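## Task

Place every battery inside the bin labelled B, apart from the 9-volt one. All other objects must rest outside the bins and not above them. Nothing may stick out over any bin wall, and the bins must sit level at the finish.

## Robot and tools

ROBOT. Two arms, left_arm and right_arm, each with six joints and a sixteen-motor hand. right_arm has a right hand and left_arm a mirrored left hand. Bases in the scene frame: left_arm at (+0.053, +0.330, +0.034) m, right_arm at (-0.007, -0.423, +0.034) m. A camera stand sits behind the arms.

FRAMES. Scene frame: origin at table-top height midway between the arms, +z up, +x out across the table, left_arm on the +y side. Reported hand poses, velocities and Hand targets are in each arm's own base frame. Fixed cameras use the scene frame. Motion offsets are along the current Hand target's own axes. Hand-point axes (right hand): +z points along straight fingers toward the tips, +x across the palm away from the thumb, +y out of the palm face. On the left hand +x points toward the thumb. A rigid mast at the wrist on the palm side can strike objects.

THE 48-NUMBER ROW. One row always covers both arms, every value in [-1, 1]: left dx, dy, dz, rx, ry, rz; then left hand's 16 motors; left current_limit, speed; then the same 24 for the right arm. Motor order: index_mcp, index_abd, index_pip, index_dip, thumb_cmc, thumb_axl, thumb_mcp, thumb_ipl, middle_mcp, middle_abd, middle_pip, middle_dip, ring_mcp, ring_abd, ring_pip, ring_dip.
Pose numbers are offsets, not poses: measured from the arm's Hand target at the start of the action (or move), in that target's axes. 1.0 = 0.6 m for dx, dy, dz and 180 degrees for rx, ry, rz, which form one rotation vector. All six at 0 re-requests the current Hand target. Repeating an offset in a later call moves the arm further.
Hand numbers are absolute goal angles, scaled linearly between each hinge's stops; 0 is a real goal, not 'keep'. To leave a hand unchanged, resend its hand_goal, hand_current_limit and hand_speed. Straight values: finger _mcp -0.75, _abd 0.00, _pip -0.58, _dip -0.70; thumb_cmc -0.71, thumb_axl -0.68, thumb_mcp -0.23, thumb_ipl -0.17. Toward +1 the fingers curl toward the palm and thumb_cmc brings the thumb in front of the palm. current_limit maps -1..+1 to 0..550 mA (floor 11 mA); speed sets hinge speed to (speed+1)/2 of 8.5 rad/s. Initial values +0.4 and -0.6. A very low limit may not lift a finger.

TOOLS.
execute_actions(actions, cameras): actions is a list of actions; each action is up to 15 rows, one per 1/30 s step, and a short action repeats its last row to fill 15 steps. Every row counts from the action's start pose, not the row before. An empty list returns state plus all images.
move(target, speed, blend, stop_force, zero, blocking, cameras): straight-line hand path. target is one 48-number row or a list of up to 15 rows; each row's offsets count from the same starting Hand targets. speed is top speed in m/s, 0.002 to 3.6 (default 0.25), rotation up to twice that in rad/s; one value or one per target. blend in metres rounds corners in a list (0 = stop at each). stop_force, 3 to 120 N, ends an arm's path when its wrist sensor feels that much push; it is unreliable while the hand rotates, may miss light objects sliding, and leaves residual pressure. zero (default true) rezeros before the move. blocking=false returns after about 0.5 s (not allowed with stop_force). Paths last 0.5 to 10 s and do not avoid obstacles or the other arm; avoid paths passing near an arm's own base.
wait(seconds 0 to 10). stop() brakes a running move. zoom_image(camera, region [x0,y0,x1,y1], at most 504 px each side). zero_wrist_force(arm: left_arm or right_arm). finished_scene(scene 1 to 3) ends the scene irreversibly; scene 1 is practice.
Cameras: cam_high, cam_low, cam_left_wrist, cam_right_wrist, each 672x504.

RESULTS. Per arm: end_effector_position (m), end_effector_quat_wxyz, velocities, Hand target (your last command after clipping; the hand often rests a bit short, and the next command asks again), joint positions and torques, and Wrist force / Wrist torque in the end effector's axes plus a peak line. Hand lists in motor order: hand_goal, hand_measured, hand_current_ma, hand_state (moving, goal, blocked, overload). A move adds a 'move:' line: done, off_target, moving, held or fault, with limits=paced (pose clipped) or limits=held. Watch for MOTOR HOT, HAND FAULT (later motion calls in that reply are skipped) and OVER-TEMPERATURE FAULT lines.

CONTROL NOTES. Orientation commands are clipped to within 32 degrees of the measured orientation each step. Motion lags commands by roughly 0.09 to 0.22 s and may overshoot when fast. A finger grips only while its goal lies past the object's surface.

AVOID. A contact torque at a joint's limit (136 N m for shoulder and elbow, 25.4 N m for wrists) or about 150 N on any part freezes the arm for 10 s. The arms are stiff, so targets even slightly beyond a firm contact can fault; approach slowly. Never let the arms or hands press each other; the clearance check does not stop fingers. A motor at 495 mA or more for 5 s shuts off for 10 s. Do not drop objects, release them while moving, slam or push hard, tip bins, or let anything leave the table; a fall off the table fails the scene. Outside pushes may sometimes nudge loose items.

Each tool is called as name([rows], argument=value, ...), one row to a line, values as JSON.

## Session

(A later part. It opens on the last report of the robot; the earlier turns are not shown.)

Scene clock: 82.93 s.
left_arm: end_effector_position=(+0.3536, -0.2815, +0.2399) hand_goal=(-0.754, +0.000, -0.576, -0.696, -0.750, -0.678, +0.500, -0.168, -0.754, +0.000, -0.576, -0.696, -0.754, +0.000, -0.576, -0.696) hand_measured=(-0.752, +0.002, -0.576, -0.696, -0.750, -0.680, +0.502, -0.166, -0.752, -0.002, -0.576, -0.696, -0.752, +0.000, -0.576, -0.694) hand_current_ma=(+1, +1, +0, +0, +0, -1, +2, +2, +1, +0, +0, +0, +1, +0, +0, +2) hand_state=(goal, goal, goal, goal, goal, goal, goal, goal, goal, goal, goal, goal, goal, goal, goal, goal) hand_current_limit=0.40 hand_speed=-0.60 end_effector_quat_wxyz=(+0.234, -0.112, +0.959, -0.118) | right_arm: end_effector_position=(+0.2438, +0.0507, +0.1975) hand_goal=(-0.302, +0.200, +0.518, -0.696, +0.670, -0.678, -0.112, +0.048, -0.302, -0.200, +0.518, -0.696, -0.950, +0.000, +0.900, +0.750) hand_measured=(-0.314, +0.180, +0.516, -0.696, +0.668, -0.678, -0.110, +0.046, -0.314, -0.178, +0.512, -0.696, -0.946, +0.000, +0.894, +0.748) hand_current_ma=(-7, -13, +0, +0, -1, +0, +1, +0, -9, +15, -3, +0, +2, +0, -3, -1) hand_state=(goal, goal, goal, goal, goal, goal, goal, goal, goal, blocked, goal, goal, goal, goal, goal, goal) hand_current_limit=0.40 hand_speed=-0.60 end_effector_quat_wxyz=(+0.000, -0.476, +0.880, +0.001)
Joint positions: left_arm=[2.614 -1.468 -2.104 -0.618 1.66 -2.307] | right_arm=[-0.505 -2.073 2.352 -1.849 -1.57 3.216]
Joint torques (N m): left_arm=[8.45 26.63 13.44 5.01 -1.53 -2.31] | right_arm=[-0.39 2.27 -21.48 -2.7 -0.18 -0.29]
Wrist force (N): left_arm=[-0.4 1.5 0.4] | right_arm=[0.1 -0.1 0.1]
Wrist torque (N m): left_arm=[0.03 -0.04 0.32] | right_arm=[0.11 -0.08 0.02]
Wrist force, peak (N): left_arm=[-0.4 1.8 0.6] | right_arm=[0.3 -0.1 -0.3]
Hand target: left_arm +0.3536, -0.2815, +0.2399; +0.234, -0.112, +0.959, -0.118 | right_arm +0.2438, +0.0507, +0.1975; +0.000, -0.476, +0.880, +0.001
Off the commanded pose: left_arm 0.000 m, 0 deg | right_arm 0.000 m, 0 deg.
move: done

move(target=[-0.2375,0.1863,0.2103,0.1593,-0.1911,-0.3716,-0.301,0.2,0.518,-0.696,0.671,-0.678,-0.112,0.049,-0.301,-0.2,0.518,-0.696,-0.95,0,0.9,0.75,0.4,-0.6,-0.377,0.185,0.1625,0.304,-0.298,-0.4254,-0.301,0.2,0.518,-0.696,0.671,-0.678,-0.112,0.049,-0.301,-0.2,0.518,-0.696,-0.95,0,0.9,0.75,0.4,-0.6], speed=0.3, cameras=["all"])

Scene clock: 88.20 s.
left_arm: end_effector_position=(+0.4874, -0.1824, +0.1752) hand_goal=(-0.302, +0.200, +0.518, -0.696, +0.670, -0.678, -0.112, +0.048, -0.302, -0.200, +0.518, -0.696, -0.950, +0.000, +0.900, +0.750) hand_measured=(-0.300, +0.180, +0.518, -0.696, +0.664, -0.680, -0.108, +0.046, -0.302, -0.180, +0.514, -0.696, -0.938, +0.000, +0.896, +0.746) hand_current_ma=(+1, -26, +0, +0, -7, -1, +4, -2, +0, +26, -5, +0, +18, +0, -4, -3) hand_state=(goal, goal, goal, goal, goal, goal, goal, goal, goal, goal, goal, goal, goal, goal, goal, goal) hand_current_limit=0.40 hand_speed=-0.60 end_effector_quat_wxyz=(+0.386, -0.506, +0.681, -0.362) | right_arm: end_effector_position=(+0.2615, +0.2336, +0.1274) hand_goal=(-0.302, +0.200, +0.518, -0.696, +0.670, -0.678, -0.112, +0.048, -0.302, -0.200, +0.518, -0.696, -0.950, +0.000, +0.900, +0.750) hand_measured=(-0.302, +0.182, +0.516, -0.696, +0.670, -0.678, -0.110, +0.046, -0.304, -0.178, +0.514, -0.696, -0.946, +0.000, +0.896, +0.748) hand_current_ma=(+0, -12, +0, +0, +0, +0, +1, +0, +0, +15, -2, +0, +2, +0, -1, -1) hand_state=(goal, goal, goal, goal, goal, goal, goal, goal, goal, blocked, goal, goal, goal, goal, goal, goal) hand_current_limit=0.40 hand_speed=-0.60 end_effector_quat_wxyz=(-0.432, +0.768, -0.456, +0.124)
Joint positions: left_arm=[3.072 -1.709 -2.379 0.49 1.531 -2.943] | right_arm=[-0.146 -1.97 2.812 -3.11 -0.89 2.754]
Joint torques (N m): left_arm=[8.51 9.32 7.27 4.73 1.67 -2.32] | right_arm=[-7.73 -9.96 -22.12 -0.91 0.13 -1.91]
Wrist force (N): left_arm=[-1.6 2.8 -0.1] | right_arm=[-0.5 -0.1 -0.7]
Wrist torque (N m): left_arm=[0.20 0.16 0.33] | right_arm=[0.25 0.12 0.14]
Wrist force, peak (N): left_arm=[-1.8 3.2 0.1] | right_arm=[-2.7 1.8 1.1]
Hand target: left_arm +0.4874, -0.1824, +0.1752; +0.386, -0.506, +0.681, -0.362 (not the last commanded pose) | right_arm +0.2615, +0.2336, +0.1274; -0.432, +0.768, -0.456, +0.124 (not the last commanded pose)
Off the commanded pose: left_arm 0.042 m, 15 deg | right_arm 0.074 m, 28 deg.
move: held (right_arm; a check stopped the path), off_target (left_arm; braked when a check withheld steps of right_arm); limits=held
pose unreachable (right arm): on one or more control steps of this call, first in action 0 (counted from 0), this arm could not follow its commanded pose, so it was not sent that pose on those steps. It may still have moved: this result reports where it is.
cause: moving toward the commanded pose would bring two parts of the arm too close to each other (joints 3 (elbow) and 4 (wrist 1) lie between them).
camera_calibration:
cam_left_wrist: T_world_to_cam=[[0.40507, 0.645324, 0.64767, -0.226975], [-0.515205, -0.424098, 0.744785, -0.00466357], [0.755303, -0.635372, 0.160685, -0.385249], [0, 0, 0, 1]] pos_world=[0.380517, -0.100282, 0.212382]
cam_right_wrist: T_world_to_cam=[[-0.800609, 0.498093, -0.33306, 0.171307], [-0.364241, 0.0367867, 0.930578, -0.0832459], [0.475767, 0.866343, 0.151974, -0.220775], [0, 0, 0, 1]] pos_world=[0.211866, 0.109002, 0.168075]

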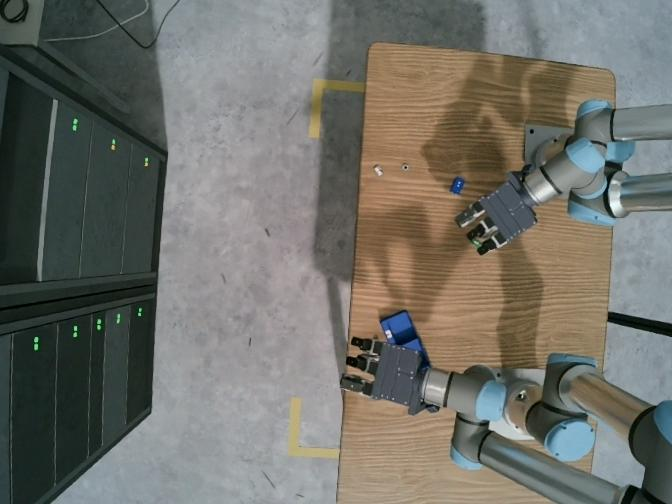

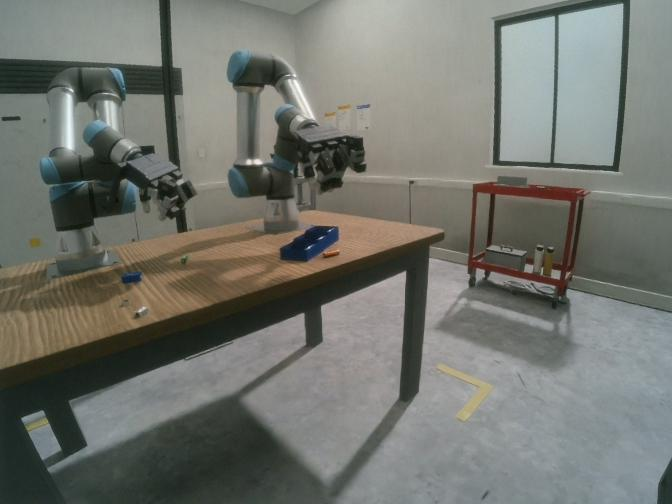

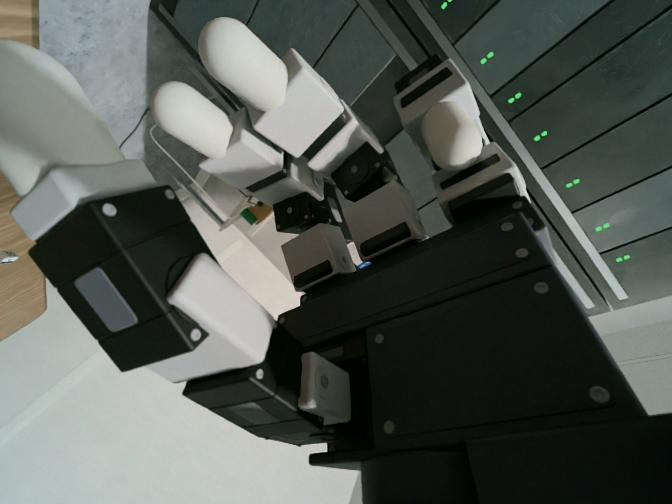

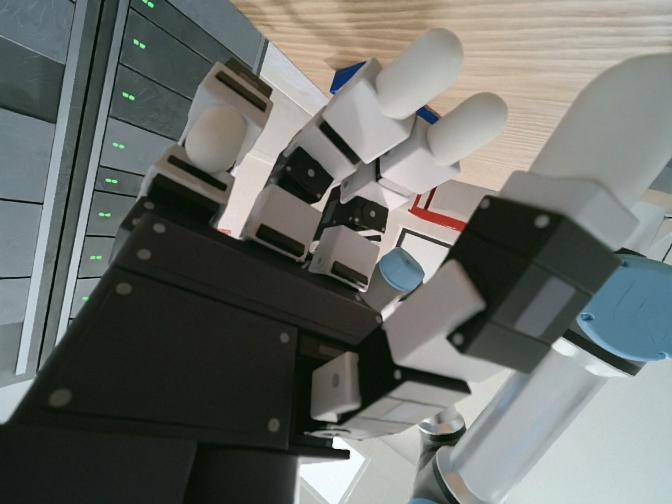

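move(target=[-0.0332,0.0687,0.0835,0.0308,-0.0365,-0.0710,-0.301,0.2,0.518,-0.696,0.671,-0.678,-0.112,0.049,-0.301,-0.2,0.518,-0.696,-0.95,0,0.9,0.75,0.4,-0.6,0.52,-0.284,0.2132,0.0982,0.0433,-0.0510,-0.301,0.2,0.518,-0.696,0.671,-0.678,-0.112,0.049,-0.301,-0.2,0.518,-0.696,-0.95,0,0.9,0.75,0.4,-0.6], speed=0.3, cameras=["all"])

Scene clock: 95.47 s.
left_arm: end_effector_position=(+0.5190, -0.1589, +0.1199) hand_goal=(-0.302, +0.200, +0.518, -0.696, +0.670, -0.678, -0.112, +0.048, -0.302, -0.200, +0.518, -0.696, -0.950, +0.000, +0.900, +0.750) hand_measured=(-0.300, +0.182, +0.518, -0.696, +0.666, -0.680, -0.110, +0.046, -0.302, -0.180, +0.514, -0.696, -0.938, +0.000, +0.896, +0.746) hand_current_ma=(+2, -25, +0, +0, -3, -1, +3, -2, +0, +26, -4, +0, +18, +0, -4, -3) hand_state=(goal, goal, goal, goal, goal, goal, goal, goal, goal, goal, goal, goal, goal, goal, goal, goal) hand_current_limit=0.40 hand_speed=-0.60 end_effector_quat_wxyz=(-0.406, +0.579, -0.579, +0.405) | right_arm: end_effector_position=(+0.6098, +0.0875, +0.1202) hand_goal=(-0.302, +0.200, +0.518, -0.696, +0.670, -0.678, -0.112, +0.048, -0.302, -0.200, +0.518, -0.696, -0.950, +0.000, +0.900, +0.750) hand_measured=(-0.300, +0.182, +0.518, -0.696, +0.670, -0.678, -0.110, +0.046, -0.302, -0.178, +0.514, -0.696, -0.946, +0.000, +0.896, +0.748) hand_current_ma=(+0, -12, +0, +0, +0, +0, +1, +0, +0, +15, -2, +0, +2, +0, -1, -1) hand_state=(goal, goal, goal, goal, goal, goal, goal, goal, goal, blocked, goal, goal, goal, goal, goal, goal) hand_current_limit=0.40 hand_speed=-0.60 end_effector_quat_wxyz=(-0.502, +0.716, -0.397, +0.279)
Joint positions: left_arm=[3.133 -1.973 -2.393 0.876 1.579 -3.144] | right_arm=[-0.357 -1.072 2.136 -3.668 -0.731 2.724]
Joint torques (N m): left_arm=[8.27 15.7 15 4.27 1.59 -2.31] | right_arm=[7.44 -19.96 -17.35 -3.91 -0.68 1.94]
Wrist force (N): left_arm=[-1.9 3.5 -0.5] | right_arm=[0.0 -0.2 -0.7]
Wrist torque (N m): left_arm=[0.29 0.18 0.33] | right_arm=[0.24 0.16 0.17]
Wrist force, peak (N): left_arm=[-2.2 3.8 -0.1] | right_arm=[-1.7 0.5 -1.1]
Hand target: left_arm +0.5190, -0.1589, +0.1199; -0.406, +0.579, -0.579, +0.405 | right_arm +0.6098, +0.0875, +0.1202; -0.502, +0.716, -0.397, +0.279
Off the commanded pose: left_arm 0.000 m, 0 deg | right_arm 0.000 m, 0 deg.
move: done
camera_calibration:
cam_left_wrist: T_world_to_cam=[[0.21226, 0.805472, 0.553318, -0.0823533], [-0.513377, -0.389877, 0.764487, 0.0648256], [0.831498, -0.446331, 0.330755, -0.415162], [0, 0, 0, 1]] pos_world=[0.395967, -0.0936925, 0.133326]
cam_right_wrist: T_world_to_cam=[[-0.590558, 0.547585, -0.592783, 0.419379], [-0.669125, 0.078368, 0.739007, 0.26111], [0.451124, 0.833072, 0.320122, -0.261122], [0, 0, 0, 1]] pos_world=[0.540181, -0.032575, 0.139229]

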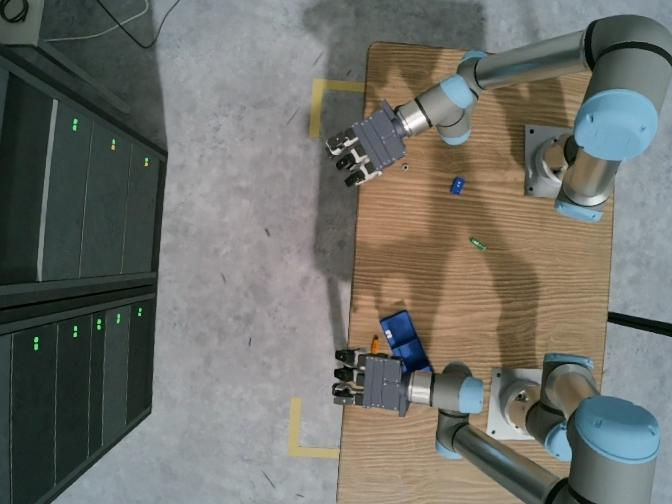

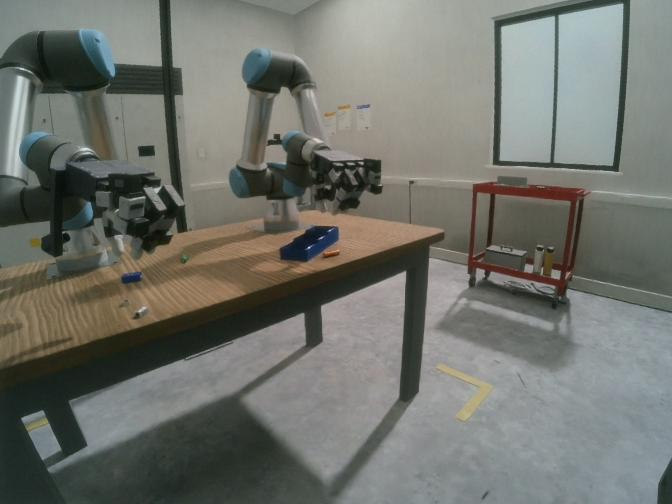

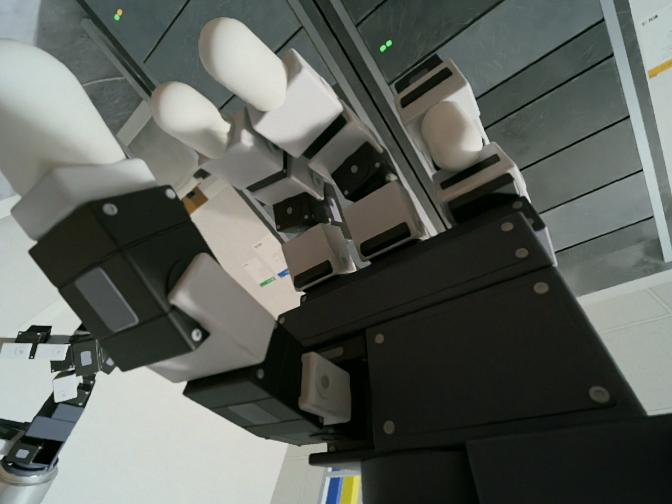

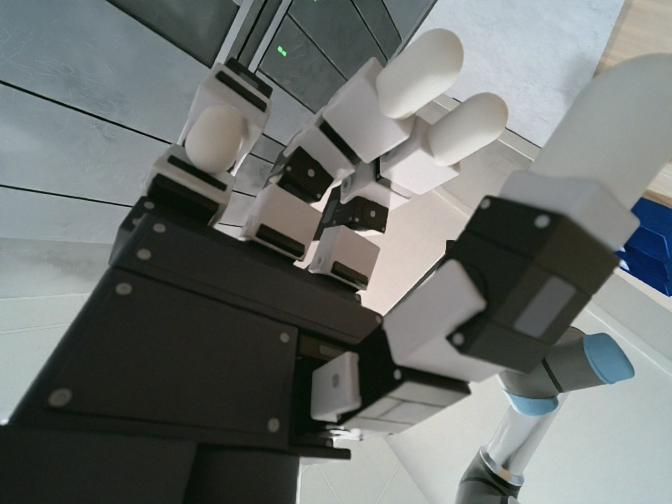

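zoom_image(camera="cam_high", region=[450, 170, 500, 260])

zoom_image(camera="cam_high", region=[480, 110, 620, 210])

zoom_image(camera="cam_high", region=[325, 300, 445, 420])

zoom_image(camera="cam_low", region=[50, 140, 400, 330])

Scaled by 5.600.

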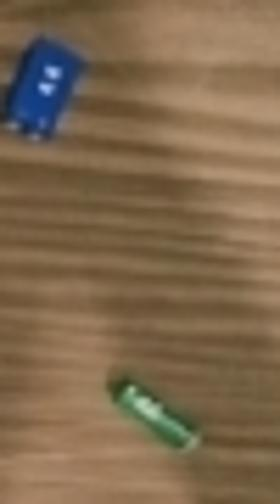

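Scaled by 3.600.

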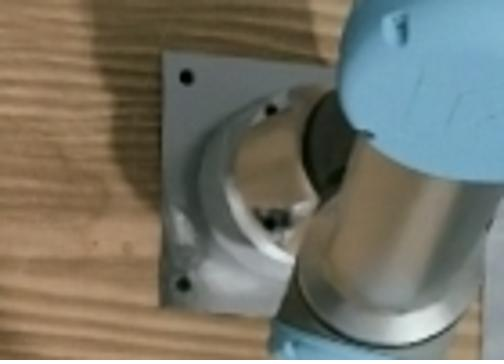

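Scaled by 4.200.

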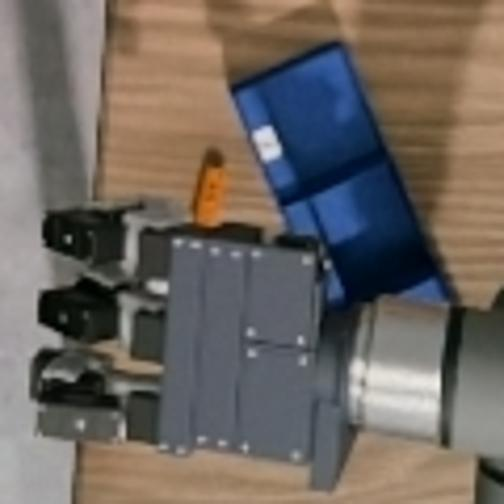

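Scaled by 1.440.

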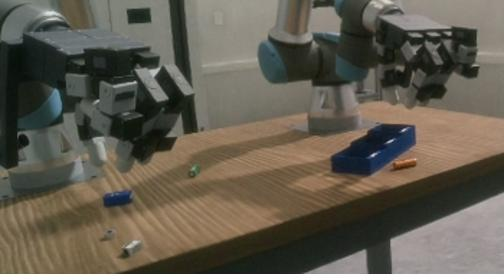

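move(target=[0,0,0,-0.0556,0,0,-0.545,0,0.908,-0.949,0.504,-0.678,0,-0.005,-0.95,0,0.9,0.75,-0.95,0,0.9,0.75,0.4,-0.6,0.0177,0.103,0.0107,-0.0556,0,0,-0.545,0,0.908,-0.949,0.504,-0.678,0,-0.005,-0.95,0,0.9,0.75,-0.95,0,0.9,0.75,0.4,-0.6], speed=0.2, cameras=["all"])

Scene clock: 115.83 s.
left_arm: end_effector_position=(+0.5190, -0.1589, +0.1199) hand_goal=(-0.546, +0.000, +0.908, -0.950, +0.504, -0.678, +0.000, -0.006, -0.950, +0.000, +0.900, +0.750, -0.950, +0.000, +0.900, +0.750) hand_measured=(-0.536, +0.002, +0.902, -0.948, +0.508, -0.680, -0.002, -0.004, -0.934, -0.004, +0.894, +0.746, -0.938, +0.000, +0.896, +0.746) hand_current_ma=(+14, +2, -6, +2, +4, -1, -1, +2, +27, -2, -5, -3, +18, +0, -4, -3) hand_state=(goal, goal, goal, goal, goal, goal, goal, goal, goal, goal, goal, goal, goal, goal, goal, goal) hand_current_limit=0.40 hand_speed=-0.60 end_effector_quat_wxyz=(-0.354, +0.612, -0.613, +0.353) | right_arm: end_effector_position=(+0.6027, +0.0705, +0.0599) hand_goal=(-0.546, +0.000, +0.908, -0.950, +0.504, -0.678, +0.000, -0.006, -0.950, +0.000, +0.900, +0.750, -0.950, +0.000, +0.900, +0.750) hand_measured=(-0.536, +0.004, +0.902, -0.948, +0.508, -0.678, -0.002, -0.004, -0.934, -0.004, +0.896, +0.746, -0.946, +0.000, +0.896, +0.748) hand_current_ma=(+6, +1, -2, +1, +1, +0, +0, +0, +14, -1, -2, -1, +2, +0, -1, -1) hand_state=(goal, goal, goal, goal, goal, goal, goal, goal, goal, goal, goal, goal, goal, goal, goal, goal) hand_current_limit=0.40 hand_speed=-0.60 end_effector_quat_wxyz=(-0.437, +0.757, -0.420, +0.243)
Joint positions: left_arm=[3.133 -1.878 -2.342 0.555 1.578 -3.145] | right_arm=[-0.345 -1.026 2.131 -3.498 -0.824 2.577]
Joint torques (N m): left_arm=[-9.15 35.07 18.41 0.6 1.48 0.94] | right_arm=[7.45 -21.73 -17.42 -0.79 -0.49 -1.99]
Wrist force (N): left_arm=[-2.0 3.1 0.1] | right_arm=[-0.2 -0.2 -0.4]
Wrist torque (N m): left_arm=[0.18 0.17 0.33] | right_arm=[0.19 0.14 0.23]
Wrist force, peak (N): left_arm=[-1.9 3.9 -0.4] | right_arm=[-0.6 -1.1 -0.6]
Hand target: left_arm +0.5190, -0.1589, +0.1199; -0.354, +0.612, -0.613, +0.353 | right_arm +0.6027, +0.0705, +0.0599; -0.437, +0.757, -0.420, +0.243
Off the commanded pose: left_arm 0.000 m, 0 deg | right_arm 0.000 m, 0 deg.
move: done
camera_calibration:
cam_left_wrist: T_world_to_cam=[[0.30512, 0.805517, 0.50798, -0.12511], [-0.372604, -0.389913, 0.842101, -0.0175094], [0.876395, -0.446217, 0.181169, -0.420522], [0, 0, 0, 1]] pos_world=[0.400193, -0.0936928, 0.154484]
cam_right_wrist: T_world_to_cam=[[-0.67522, 0.494786, -0.547051, 0.440699], [-0.553369, 0.150581, 0.819212, 0.222469], [0.48771, 0.85587, 0.172124, -0.239265], [0, 0, 0, 1]] pos_world=[0.537368, -0.0467716, 0.100019]

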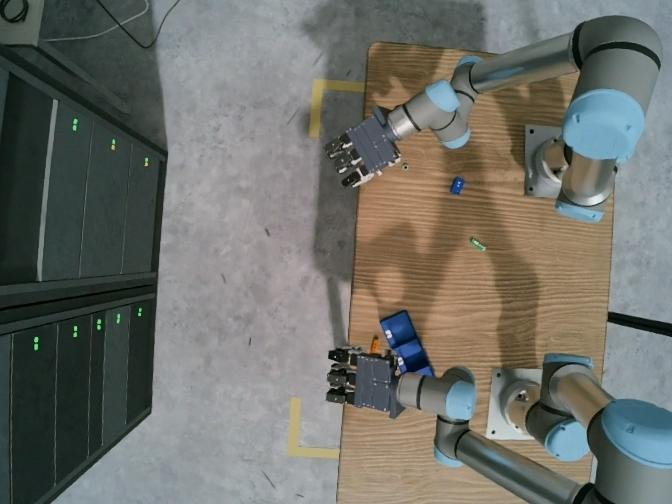

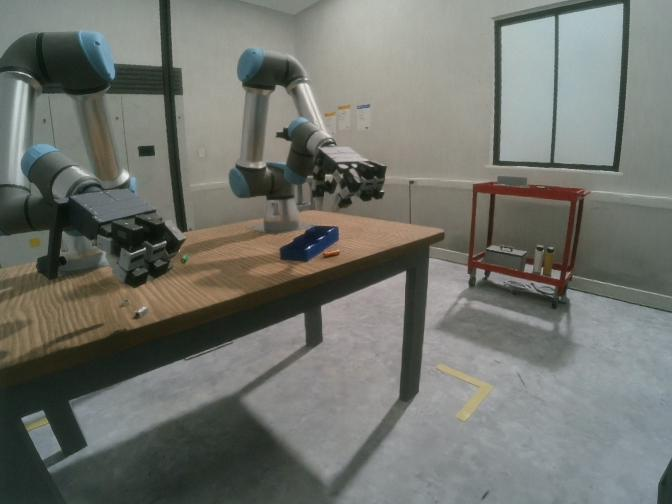

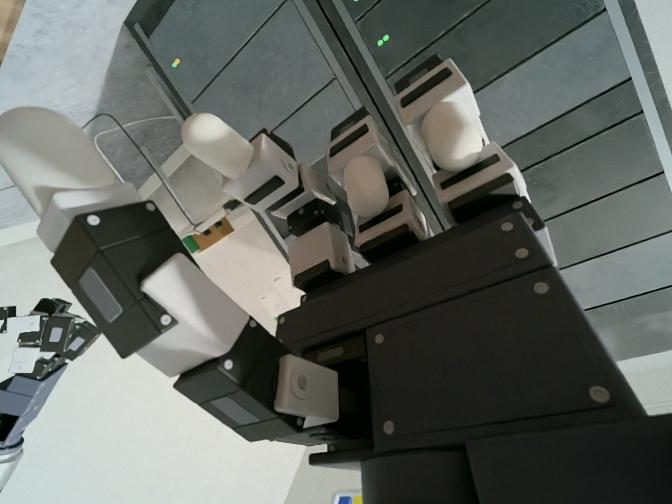

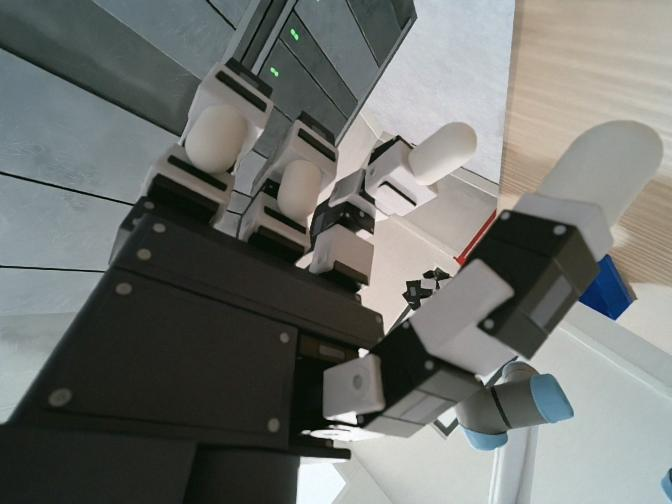

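move(target=[0,0,0,0,0,0,-0.545,0,0.908,-0.949,0.504,-0.678,0,-0.005,-0.95,0,0.9,0.75,-0.95,0,0.9,0.75,0.4,-0.6,0,0.065,0.0375,0,0,0,-0.545,0,0.908,-0.949,0.504,-0.678,0,-0.005,-0.95,0,0.9,0.75,-0.95,0,0.9,0.75,0.4,-0.6], speed=0.1, cameras=["all"])

zoom_image(camera="cam_low", region=[60, 200, 220, 340])

zoom_image(camera="cam_high", region=[310, 100, 430, 210])

Scene clock: 117.47 s.
left_arm: end_effector_position=(+0.5190, -0.1589, +0.1199) hand_goal=(-0.546, +0.000, +0.908, -0.950, +0.504, -0.678, +0.000, -0.006, -0.950, +0.000, +0.900, +0.750, -0.950, +0.000, +0.900, +0.750) hand_measured=(-0.536, +0.002, +0.902, -0.948, +0.508, -0.680, -0.002, -0.004, -0.934, -0.004, +0.894, +0.746, -0.938, +0.000, +0.896, +0.746) hand_current_ma=(+14, +2, -6, +2, +4, -1, -1, +2, +27, -2, -5, -3, +18, +0, -4, -3) hand_state=(goal, goal, goal, goal, goal, goal, goal, goal, goal, goal, goal, goal, goal, goal, goal, goal) hand_current_limit=0.40 hand_speed=-0.60 end_effector_quat_wxyz=(-0.354, +0.612, -0.613, +0.353) | right_arm: end_effector_position=(+0.6027, +0.0704, +0.0150) hand_goal=(-0.546, +0.000, +0.908, -0.950, +0.504, -0.678, +0.000, -0.006, -0.950, +0.000, +0.900, +0.750, -0.950, +0.000, +0.900, +0.750) hand_measured=(-0.536, +0.004, +0.902, -0.948, +0.508, -0.678, -0.002, -0.004, -0.934, -0.004, +0.896, +0.746, -0.946, +0.000, +0.896, +0.748) hand_current_ma=(+5, +1, -2, +1, +1, +0, +0, +0, +12, -1, -2, -1, +2, +0, -1, -1) hand_state=(goal, goal, goal, goal, goal, goal, goal, goal, goal, goal, goal, goal, goal, goal, goal, goal) hand_current_limit=0.40 hand_speed=-0.60 end_effector_quat_wxyz=(-0.437, +0.757, -0.420, +0.243)
Joint positions: left_arm=[3.133 -1.878 -2.342 0.555 1.578 -3.145] | right_arm=[-0.345 -0.911 2.128 -3.61 -0.824 2.577]
Joint torques (N m): left_arm=[-8.13 35.19 17.59 0.49 1.72 1.44] | right_arm=[4.98 -23.7 -15.16 -4.25 0.73 1.84]
Wrist force (N): left_arm=[-1.7 3.0 -0.2] | right_arm=[-0.3 -0.3 -0.9]
Wrist torque (N m): left_arm=[0.21 0.13 0.35] | right_arm=[0.20 0.16 0.11]
Wrist force, peak (N): left_arm=[-2.0 3.1 -0.2] | right_arm=[0.0 -0.9 -1.2]
Hand target: left_arm +0.5190, -0.1589, +0.1199; -0.354, +0.612, -0.613, +0.353 | right_arm +0.6027, +0.0705, +0.0149; -0.437, +0.757, -0.420, +0.243
Off the commanded pose: left_arm 0.000 m, 0 deg | right_arm 0.000 m, 0 deg.
move: done
camera_calibration:
cam_left_wrist: T_world_to_cam=[[0.305148, 0.805439, 0.508087, -0.125146], [-0.372672, -0.389984, 0.842038, -0.017479], [0.876356, -0.446296, 0.181161, -0.420513], [0, 0, 0, 1]] pos_world=[0.400193, -0.0936923, 0.154484]
cam_right_wrist: T_world_to_cam=[[-0.675188, 0.494844, -0.547039, 0.416116], [-0.553341, 0.150628, 0.819222, 0.259335], [0.487786, 0.855828, 0.172115, -0.231476], [0, 0, 0, 1]] pos_world=[0.537368, -0.0468714, 0.0550192]

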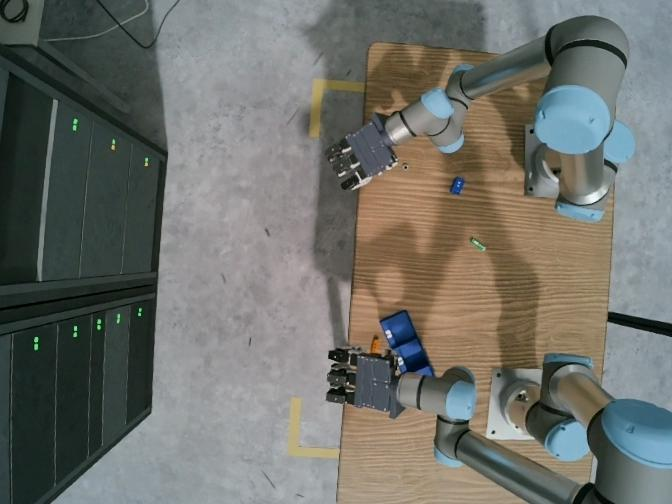

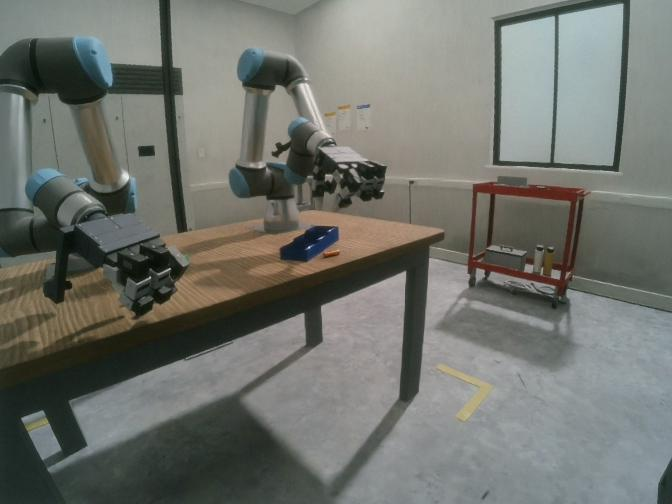

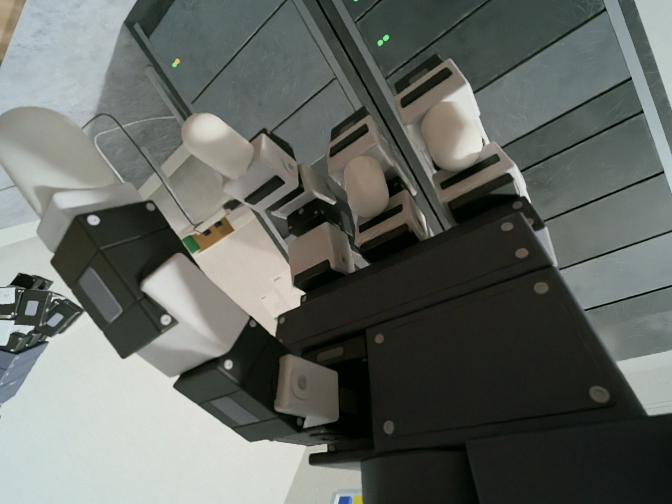

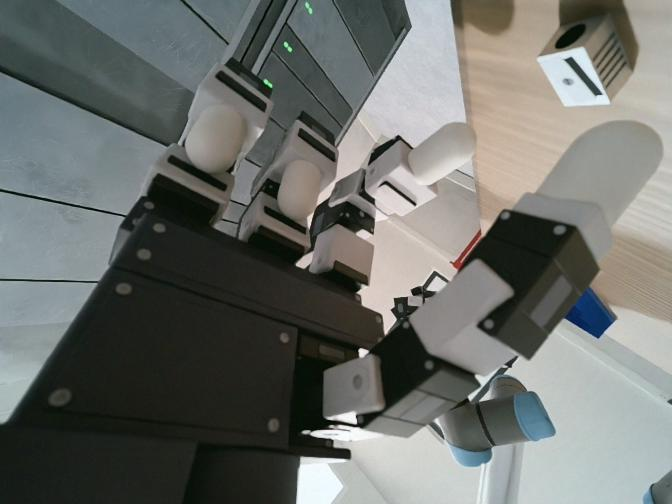

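Scaled by 3.150.

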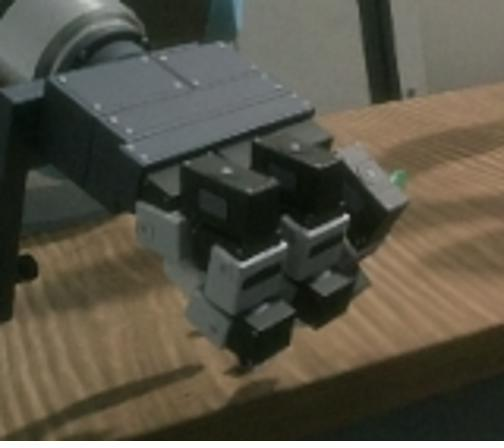

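Scaled by 4.200.

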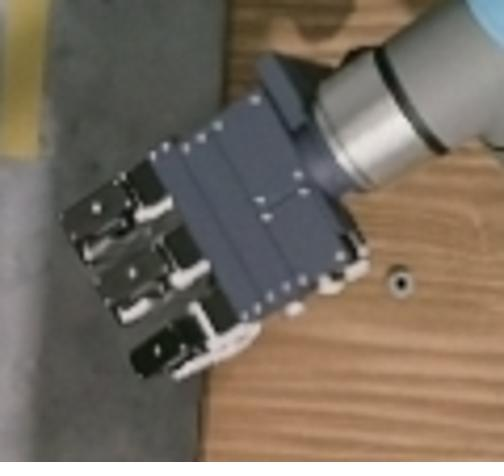

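move(target=[-0.0583,0.1365,0.0635,0,0,0,-0.545,0,0.908,-0.949,0.504,-0.678,0,-0.005,-0.95,0,0.9,0.75,-0.95,0,0.9,0.75,0.4,-0.6,0,-0.144,-0.083,0,0,0,-0.545,0,0.908,-0.949,0.504,-0.678,0,-0.005,-0.95,0,0.9,0.75,-0.95,0,0.9,0.75,0.4,-0.6], speed=0.15, cameras=["all"])

zoom_image(camera="cam_low", region=[260, 130, 400, 280])

Scene clock: 120.53 s.
left_arm: end_effector_position=(+0.5110, -0.1239, +0.0299) hand_goal=(-0.546, +0.000, +0.908, -0.950, +0.504, -0.678, +0.000, -0.006, -0.950, +0.000, +0.900, +0.750, -0.950, +0.000, +0.900, +0.750) hand_measured=(-0.536, +0.002, +0.902, -0.948, +0.508, -0.680, -0.002, -0.004, -0.934, -0.004, +0.894, +0.746, -0.938, +0.000, +0.896, +0.746) hand_current_ma=(+12, +2, -6, +2, +3, -1, -1, +2, +24, -2, -5, -2, +18, +0, -4, -3) hand_state=(goal, goal, goal, goal, goal, goal, goal, goal, goal, goal, goal, goal, goal, goal, goal, goal) hand_current_limit=0.40 hand_speed=-0.60 end_effector_quat_wxyz=(-0.354, +0.612, -0.613, +0.353) | right_arm: end_effector_position=(+0.6027, +0.0706, +0.1146) hand_goal=(-0.546, +0.000, +0.908, -0.950, +0.504, -0.678, +0.000, -0.006, -0.950, +0.000, +0.900, +0.750, -0.950, +0.000, +0.900, +0.750) hand_measured=(-0.536, +0.004, +0.902, -0.948, +0.508, -0.678, -0.002, -0.004, -0.934, -0.004, +0.896, +0.746, -0.946, +0.000, +0.896, +0.748) hand_current_ma=(+5, +1, -2, +1, +1, +0, +0, +0, +12, -1, -2, -1, +2, +0, -1, -1) hand_state=(goal, goal, goal, goal, goal, goal, goal, goal, goal, goal, goal, goal, goal, goal, goal, goal) hand_current_limit=0.40 hand_speed=-0.60 end_effector_quat_wxyz=(-0.437, +0.757, -0.420, +0.243)
Joint positions: left_arm=[3.233 -2.145 -2.406 0.884 1.492 -3.095] | right_arm=[-0.345 -1.155 2.116 -3.353 -0.824 2.578]
Joint torques (N m): left_arm=[8.13 18.84 12.19 4.32 -1.73 2.48] | right_arm=[-7.65 -45.99 -20.13 -0.62 1.96 -2]
Wrist force (N): left_arm=[-1.7 3.1 -0.1] | right_arm=[-0.1 -0.3 -0.8]
Wrist torque (N m): left_arm=[0.22 0.13 0.21] | right_arm=[0.20 0.14 0.23]
Wrist force, peak (N): left_arm=[-2.3 4.0 0.2] | right_arm=[-0.1 -1.1 -1.2]
Hand target: left_arm +0.5110, -0.1238, +0.0299; -0.354, +0.612, -0.613, +0.353 | right_arm +0.6027, +0.0705, +0.1146; -0.437, +0.757, -0.420, +0.243
Off the commanded pose: left_arm 0.000 m, 0 deg | right_arm 0.000 m, 0 deg.
move: done
camera_calibration:
cam_left_wrist: T_world_to_cam=[[0.305204, 0.805428, 0.508072, -0.105189], [-0.372589, -0.389999, 0.842068, 0.0689372], [0.876372, -0.446304, 0.181065, -0.381577], [0, 0, 0, 1]] pos_world=[0.392193, -0.0586922, 0.0644838]
cam_right_wrist: T_world_to_cam=[[-0.67522, 0.494786, -0.547051, 0.470568], [-0.553369, 0.150581, 0.819212, 0.17774], [0.48771, 0.85587, 0.172124, -0.248663], [0, 0, 0, 1]] pos_world=[0.537368, -0.0467716, 0.154619]

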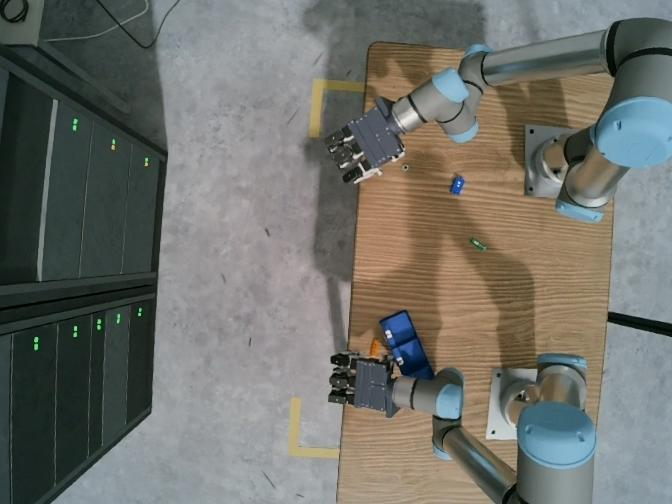

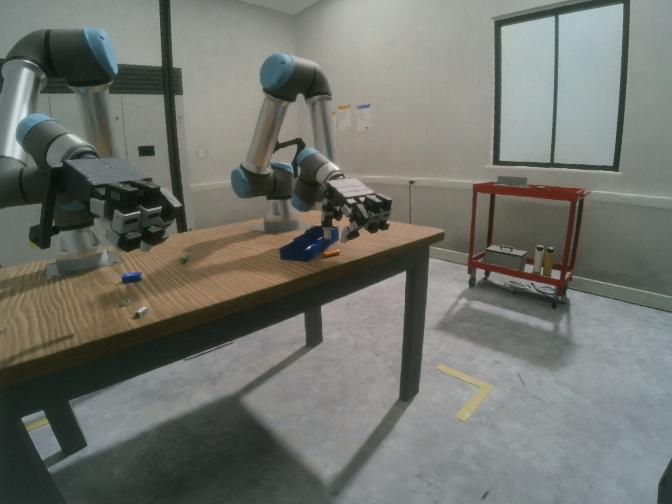

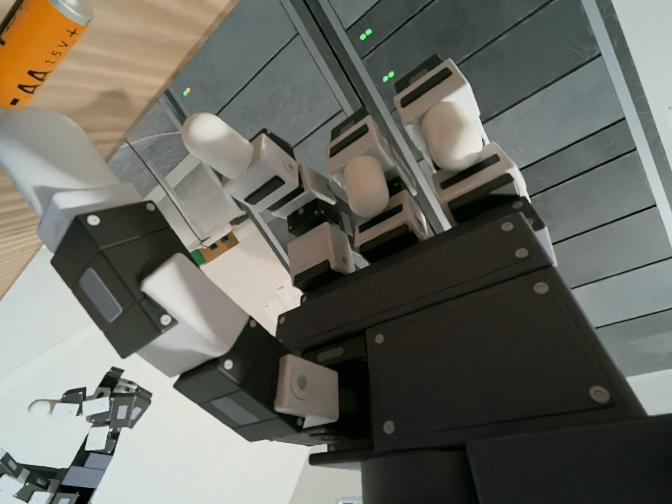

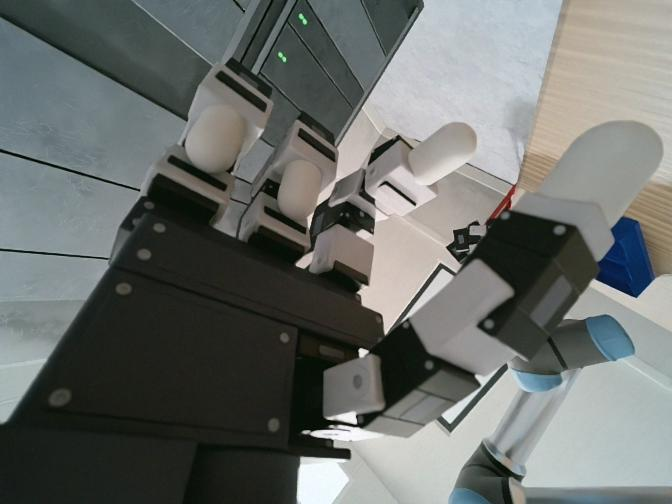

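Scaled by 3.360.

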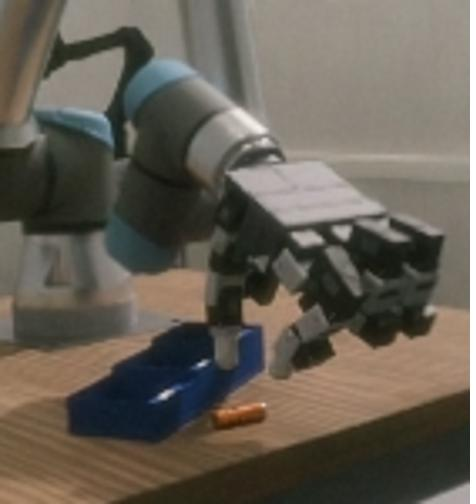

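zoom_image(camera="cam_left_wrist", region=[0, 0, 160, 160])

Scaled by 3.150.

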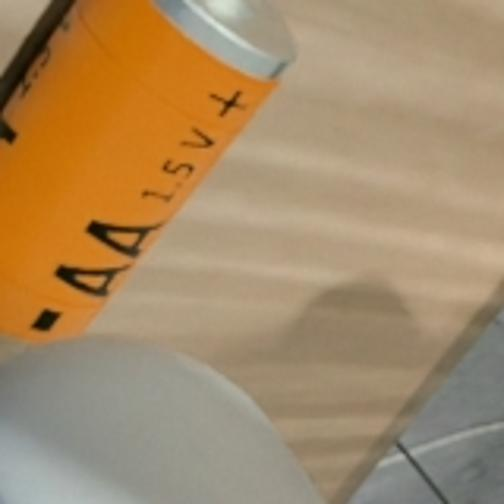

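move(target=[0.0207,0.0063,-0.0108,0,0,0.0444,-0.545,0,0.908,-0.949,0.504,-0.678,0.101,-0.081,-0.95,0,0.9,0.75,-0.95,0,0.9,0.75,0.4,-0.6,0,0,0,0,0,0,-0.545,0,0.908,-0.949,0.504,-0.678,0,-0.005,-0.95,0,0.9,0.75,-0.95,0,0.9,0.75,0.4,-0.6], speed=0.1)

zero_wrist_force(arm="left_arm")

move(target=[0,0.0526,0.0306,0,0,0,-0.545,0,0.908,-0.949,0.504,-0.678,0.101,-0.081,-0.95,0,0.9,0.75,-0.95,0,0.9,0.75,0.4,-0.6,0,0,0,0,0,0,-0.545,0,0.908,-0.949,0.504,-0.678,0,-0.005,-0.95,0,0.9,0.75,-0.95,0,0.9,0.75,0.4,-0.6], speed=0.05, stop_force=5, cameras=["cam_high","cam_low","cam_left_wrist"])

zoom_image(camera="cam_low", region=[260, 130, 400, 280])

Scene clock: 127.43 s.
left_arm: end_effector_position=(+0.5035, -0.1363, +0.0299) hand_goal=(-0.546, +0.000, +0.908, -0.950, +0.504, -0.678, +0.100, -0.082, -0.950, +0.000, +0.900, +0.750, -0.950, +0.000, +0.900, +0.750) hand_measured=(-0.536, +0.002, +0.902, -0.948, +0.506, -0.680, +0.098, -0.080, -0.934, -0.004, +0.894, +0.746, -0.938, +0.000, +0.896, +0.746) hand_current_ma=(+12, +2, -6, +2, +2, -1, -2, +2, +24, -2, -5, -2, +18, +0, -4, -3) hand_state=(goal, goal, goal, goal, goal, goal, goal, goal, goal, goal, goal, goal, goal, goal, goal, goal) hand_current_limit=0.40 hand_speed=-0.60 end_effector_quat_wxyz=(+0.377, -0.568, +0.654, -0.328) | right_arm: end_effector_position=(+0.6027, +0.0705, +0.1146) hand_goal=(-0.546, +0.000, +0.908, -0.950, +0.504, -0.678, +0.000, -0.006, -0.950, +0.000, +0.900, +0.750, -0.950, +0.000, +0.900, +0.750) hand_measured=(-0.536, +0.004, +0.902, -0.948, +0.508, -0.678, -0.002, -0.004, -0.934, -0.004, +0.896, +0.746, -0.946, +0.000, +0.896, +0.748) hand_current_ma=(+5, +1, -2, +1, +1, +0, +0, +0, +12, -1, -2, -1, +2, +0, -1, -1) hand_state=(goal, goal, goal, goal, goal, goal, goal, goal, goal, goal, goal, goal, goal, goal, goal, goal) hand_current_limit=0.40 hand_speed=-0.60 end_effector_quat_wxyz=(-0.437, +0.757, -0.420, +0.243)
Joint positions: left_arm=[3.164 -2.14 -2.402 0.876 1.552 -2.991] | right_arm=[-0.345 -1.156 2.116 -3.353 -0.824 2.578]
Joint torques (N m): left_arm=[-8.94 39.01 11.85 0.75 1.58 2.28] | right_arm=[-7.7 -46.1 -19.8 -0.75 2.12 -2.08]
Wrist force (N): left_arm=[-1.6 2.9 -0.1] | right_arm=[-0.3 -0.2 -0.7]
Wrist torque (N m): left_arm=[0.19 0.13 0.18] | right_arm=[0.20 0.16 0.21]
Wrist force, peak (N): left_arm=[-2.1 3.2 0.1] | right_arm=[-0.2 -0.5 -0.9]
Hand target: left_arm +0.5035, -0.1363, +0.0299; +0.377, -0.568, +0.654, -0.328 | right_arm +0.6027, +0.0705, +0.1146; -0.437, +0.757, -0.420, +0.243
Off the commanded pose: left_arm 0.000 m, 0 deg | right_arm 0.000 m, 0 deg.
move: done

Wrist force sensor zeroed.

Scene clock: 129.07 s.
left_arm: end_effector_position=(+0.5038, -0.1319, -0.0063) hand_goal=(-0.546, +0.000, +0.908, -0.950, +0.504, -0.678, +0.100, -0.082, -0.950, +0.000, +0.900, +0.750, -0.950, +0.000, +0.900, +0.750) hand_measured=(-0.538, +0.002, +0.902, -0.948, +0.506, -0.680, +0.098, -0.080, -0.934, -0.004, +0.894, +0.746, -0.938, +0.000, +0.896, +0.746) hand_current_ma=(+12, +2, -6, +2, +2, -1, -2, +2, +24, -2, -5, -2, +18, +0, -4, -3) hand_state=(goal, goal, goal, goal, goal, goal, goal, goal, goal, goal, goal, goal, goal, goal, goal, goal) hand_current_limit=0.40 hand_speed=-0.60 end_effector_quat_wxyz=(+0.377, -0.568, +0.654, -0.328) | right_arm: end_effector_position=(+0.6027, +0.0705, +0.1146) hand_goal=(-0.546, +0.000, +0.908, -0.950, +0.504, -0.678, +0.000, -0.006, -0.950, +0.000, +0.900, +0.750, -0.950, +0.000, +0.900, +0.750) hand_measured=(-0.536, +0.004, +0.902, -0.948, +0.508, -0.678, -0.002, -0.004, -0.934, -0.004, +0.896, +0.746, -0.946, +0.000, +0.896, +0.748) hand_current_ma=(+5, +1, -2, +1, +1, +0, +0, +0, +12, -1, -2, -1, +2, +0, -1, -1) hand_state=(goal, goal, goal, goal, goal, goal, goal, goal, goal, goal, goal, goal, goal, goal, goal, goal) hand_current_limit=0.40 hand_speed=-0.60 end_effector_quat_wxyz=(-0.437, +0.757, -0.420, +0.243)
Joint positions: left_arm=[3.176 -2.264 -2.39 0.989 1.541 -2.984] | right_arm=[-0.345 -1.156 2.116 -3.353 -0.824 2.578]
Joint torques (N m): left_arm=[8.25 21.41 9.54 4.46 -1.76 2.48] | right_arm=[-7.74 -45.89 -19.6 -0.73 2.02 -1.89]
Wrist force (N, zeroed by zero_wrist_force on left_arm): left_arm=[0.0 0.1 -0.1] | right_arm=[-0.2 -0.2 -0.9]
Wrist torque (N m, zeroed by zero_wrist_force on left_arm): left_arm=[0.02 0.01 0.00] | right_arm=[0.22 0.16 0.22]
Wrist force, peak (N, zeroed by zero_wrist_force on left_arm): left_arm=[0.0 0.4 0.5] | right_arm=[-0.3 -0.2 -0.9]
Hand target: left_arm +0.5038, -0.1319, -0.0063; +0.377, -0.568, +0.654, -0.328 | right_arm +0.6027, +0.0705, +0.1146; -0.437, +0.757, -0.420, +0.243
Off the commanded pose: left_arm 0.000 m, 0 deg | right_arm 0.000 m, 0 deg.
move: done
camera_calibration:
cam_left_wrist: T_world_to_cam=[[0.358283, 0.715245, 0.600049, -0.116177], [-0.402394, -0.461651, 0.790543, 0.0989426], [0.842445, -0.524694, 0.122408, -0.365905], [0, 0, 0, 1]] pos_world=[0.389693, -0.0632165, 0.0362832]
Images, in order (width x height): cam_high 672x504, cam_low 672x504, cam_left_wrist 672x504.

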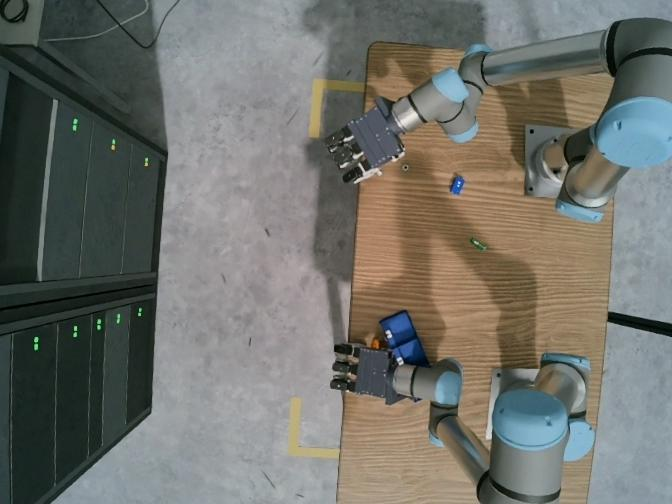

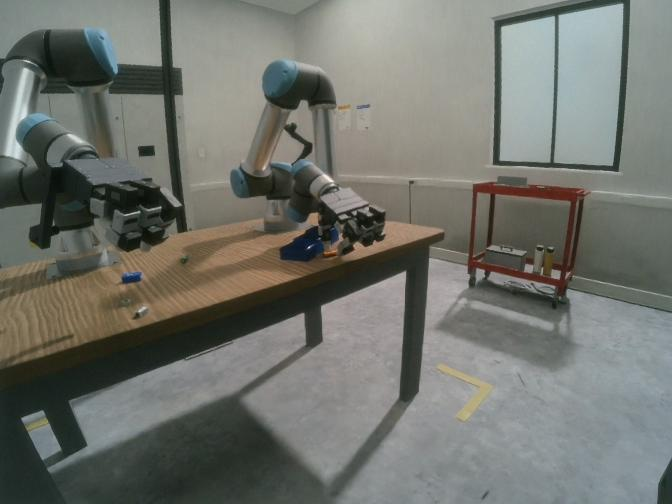

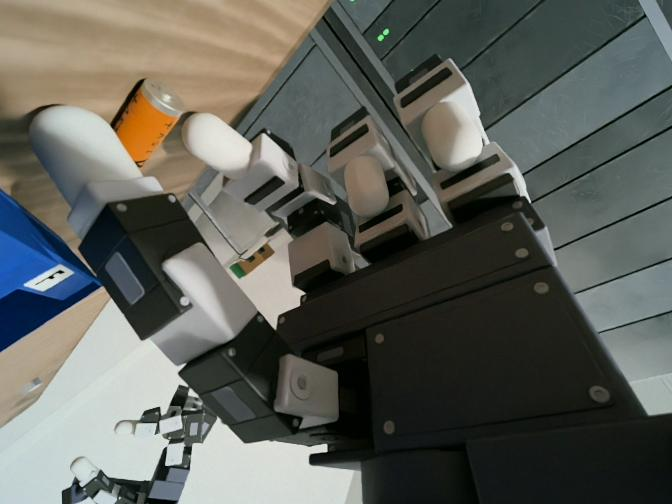

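Scaled by 3.360.

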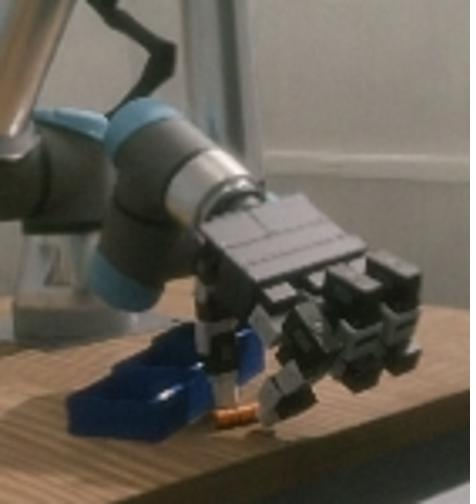

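move(target=[0,0,0,0,0,0,-0.137,0,0.82,-0.949,0.504,-0.678,0.28,-0.168,-0.95,0,0.9,0.75,-0.95,0,0.9,0.75,0.1,-0.8,0,0,0,0,0,0,-0.545,0,0.908,-0.949,0.504,-0.678,0,-0.005,-0.95,0,0.9,0.75,-0.95,0,0.9,0.75,0.4,-0.6], cameras=["cam_left_wrist"])

zoom_image(camera="cam_left_wrist", region=[0, 0, 320, 260])

Scene clock: 130.87 s.
left_arm: end_effector_position=(+0.5038, -0.1319, -0.0063) hand_goal=(-0.138, +0.000, +0.820, -0.950, +0.504, -0.678, +0.280, -0.168, -0.950, +0.000, +0.900, +0.750, -0.950, +0.000, +0.900, +0.750) hand_measured=(-0.468, +0.002, +0.834, -0.952, +0.506, -0.680, +0.276, -0.166, -0.934, -0.004, +0.894, +0.746, -0.938, +0.000, +0.896, +0.746) hand_current_ma=(-301, +1, +19, -2, +2, -1, -6, +1, +24, -2, -5, -2, +18, +0, -4, -3) hand_state=(blocked, goal, goal, goal, goal, goal, goal, goal, goal, goal, goal, goal, goal, goal, goal, goal) hand_current_limit=0.10 hand_speed=-0.80 end_effector_quat_wxyz=(+0.378, -0.568, +0.654, -0.328) | right_arm: end_effector_position=(+0.6027, +0.0705, +0.1146) hand_goal=(-0.546, +0.000, +0.908, -0.950, +0.504, -0.678, +0.000, -0.006, -0.950, +0.000, +0.900, +0.750, -0.950, +0.000, +0.900, +0.750) hand_measured=(-0.536, +0.004, +0.902, -0.948, +0.508, -0.678, -0.002, -0.004, -0.934, -0.004, +0.896, +0.746, -0.946, +0.000, +0.896, +0.748) hand_current_ma=(+5, +1, -2, +1, +1, +0, +0, +0, +12, -1, -2, -1, +2, +0, -1, -1) hand_state=(goal, goal, goal, goal, goal, goal, goal, goal, goal, goal, goal, goal, goal, goal, goal, goal) hand_current_limit=0.40 hand_speed=-0.60 end_effector_quat_wxyz=(-0.437, +0.757, -0.420, +0.243)
Joint positions: left_arm=[3.176 -2.264 -2.39 0.989 1.541 -2.984] | right_arm=[-0.345 -1.156 2.116 -3.353 -0.824 2.578]
Joint torques (N m): left_arm=[7.51 20.15 1.3 -0.16 -1.03 2.41] | right_arm=[-7.8 -46.15 -20.2 -0.78 1.98 -1.9]
Wrist force (N, zeroed by zero_wrist_force on left_arm): left_arm=[0.0 -9.6 0.7] | right_arm=[-0.2 -0.5 -0.8]
Wrist torque (N m, zeroed by zero_wrist_force on left_arm): left_arm=[-0.17 -0.02 -0.11] | right_arm=[0.18 0.16 0.21]
Wrist force, peak (N, zeroed by zero_wrist_force on left_arm): left_arm=[0.0 -9.6 0.7] | right_arm=[-0.2 -0.5 -1.0]
Hand target: left_arm +0.5038, -0.1319, -0.0063; +0.377, -0.568, +0.654, -0.328 | right_arm +0.6027, +0.0705, +0.1146; -0.437, +0.757, -0.420, +0.243
Off the commanded pose: left_arm 0.000 m, 0 deg | right_arm 0.000 m, 0 deg.
move: done
camera_calibration:
cam_left_wrist: T_world_to_cam=[[0.358193, 0.715233, 0.600117, -0.116205], [-0.402495, -0.461678, 0.790476, 0.098904], [0.842435, -0.524686, 0.122508, -0.365917], [0, 0, 0, 1]] pos_world=[0.389693, -0.0632164, 0.036383]
Images, in order (width x height): cam_left_wrist 672x504.

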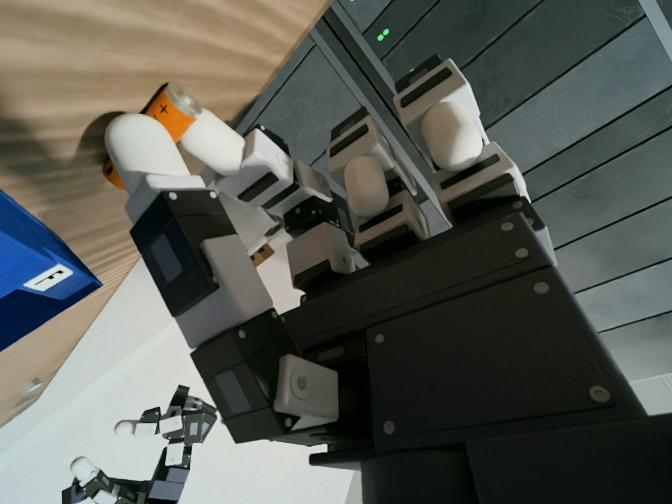

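Scaled by 1.575.

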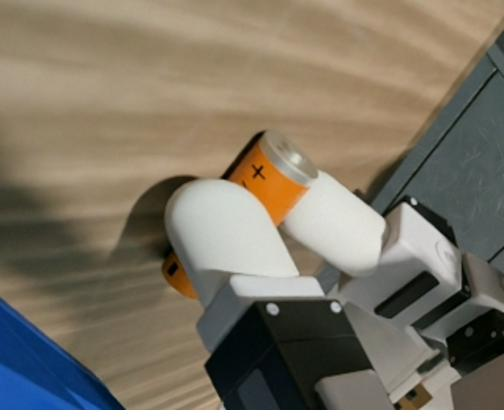

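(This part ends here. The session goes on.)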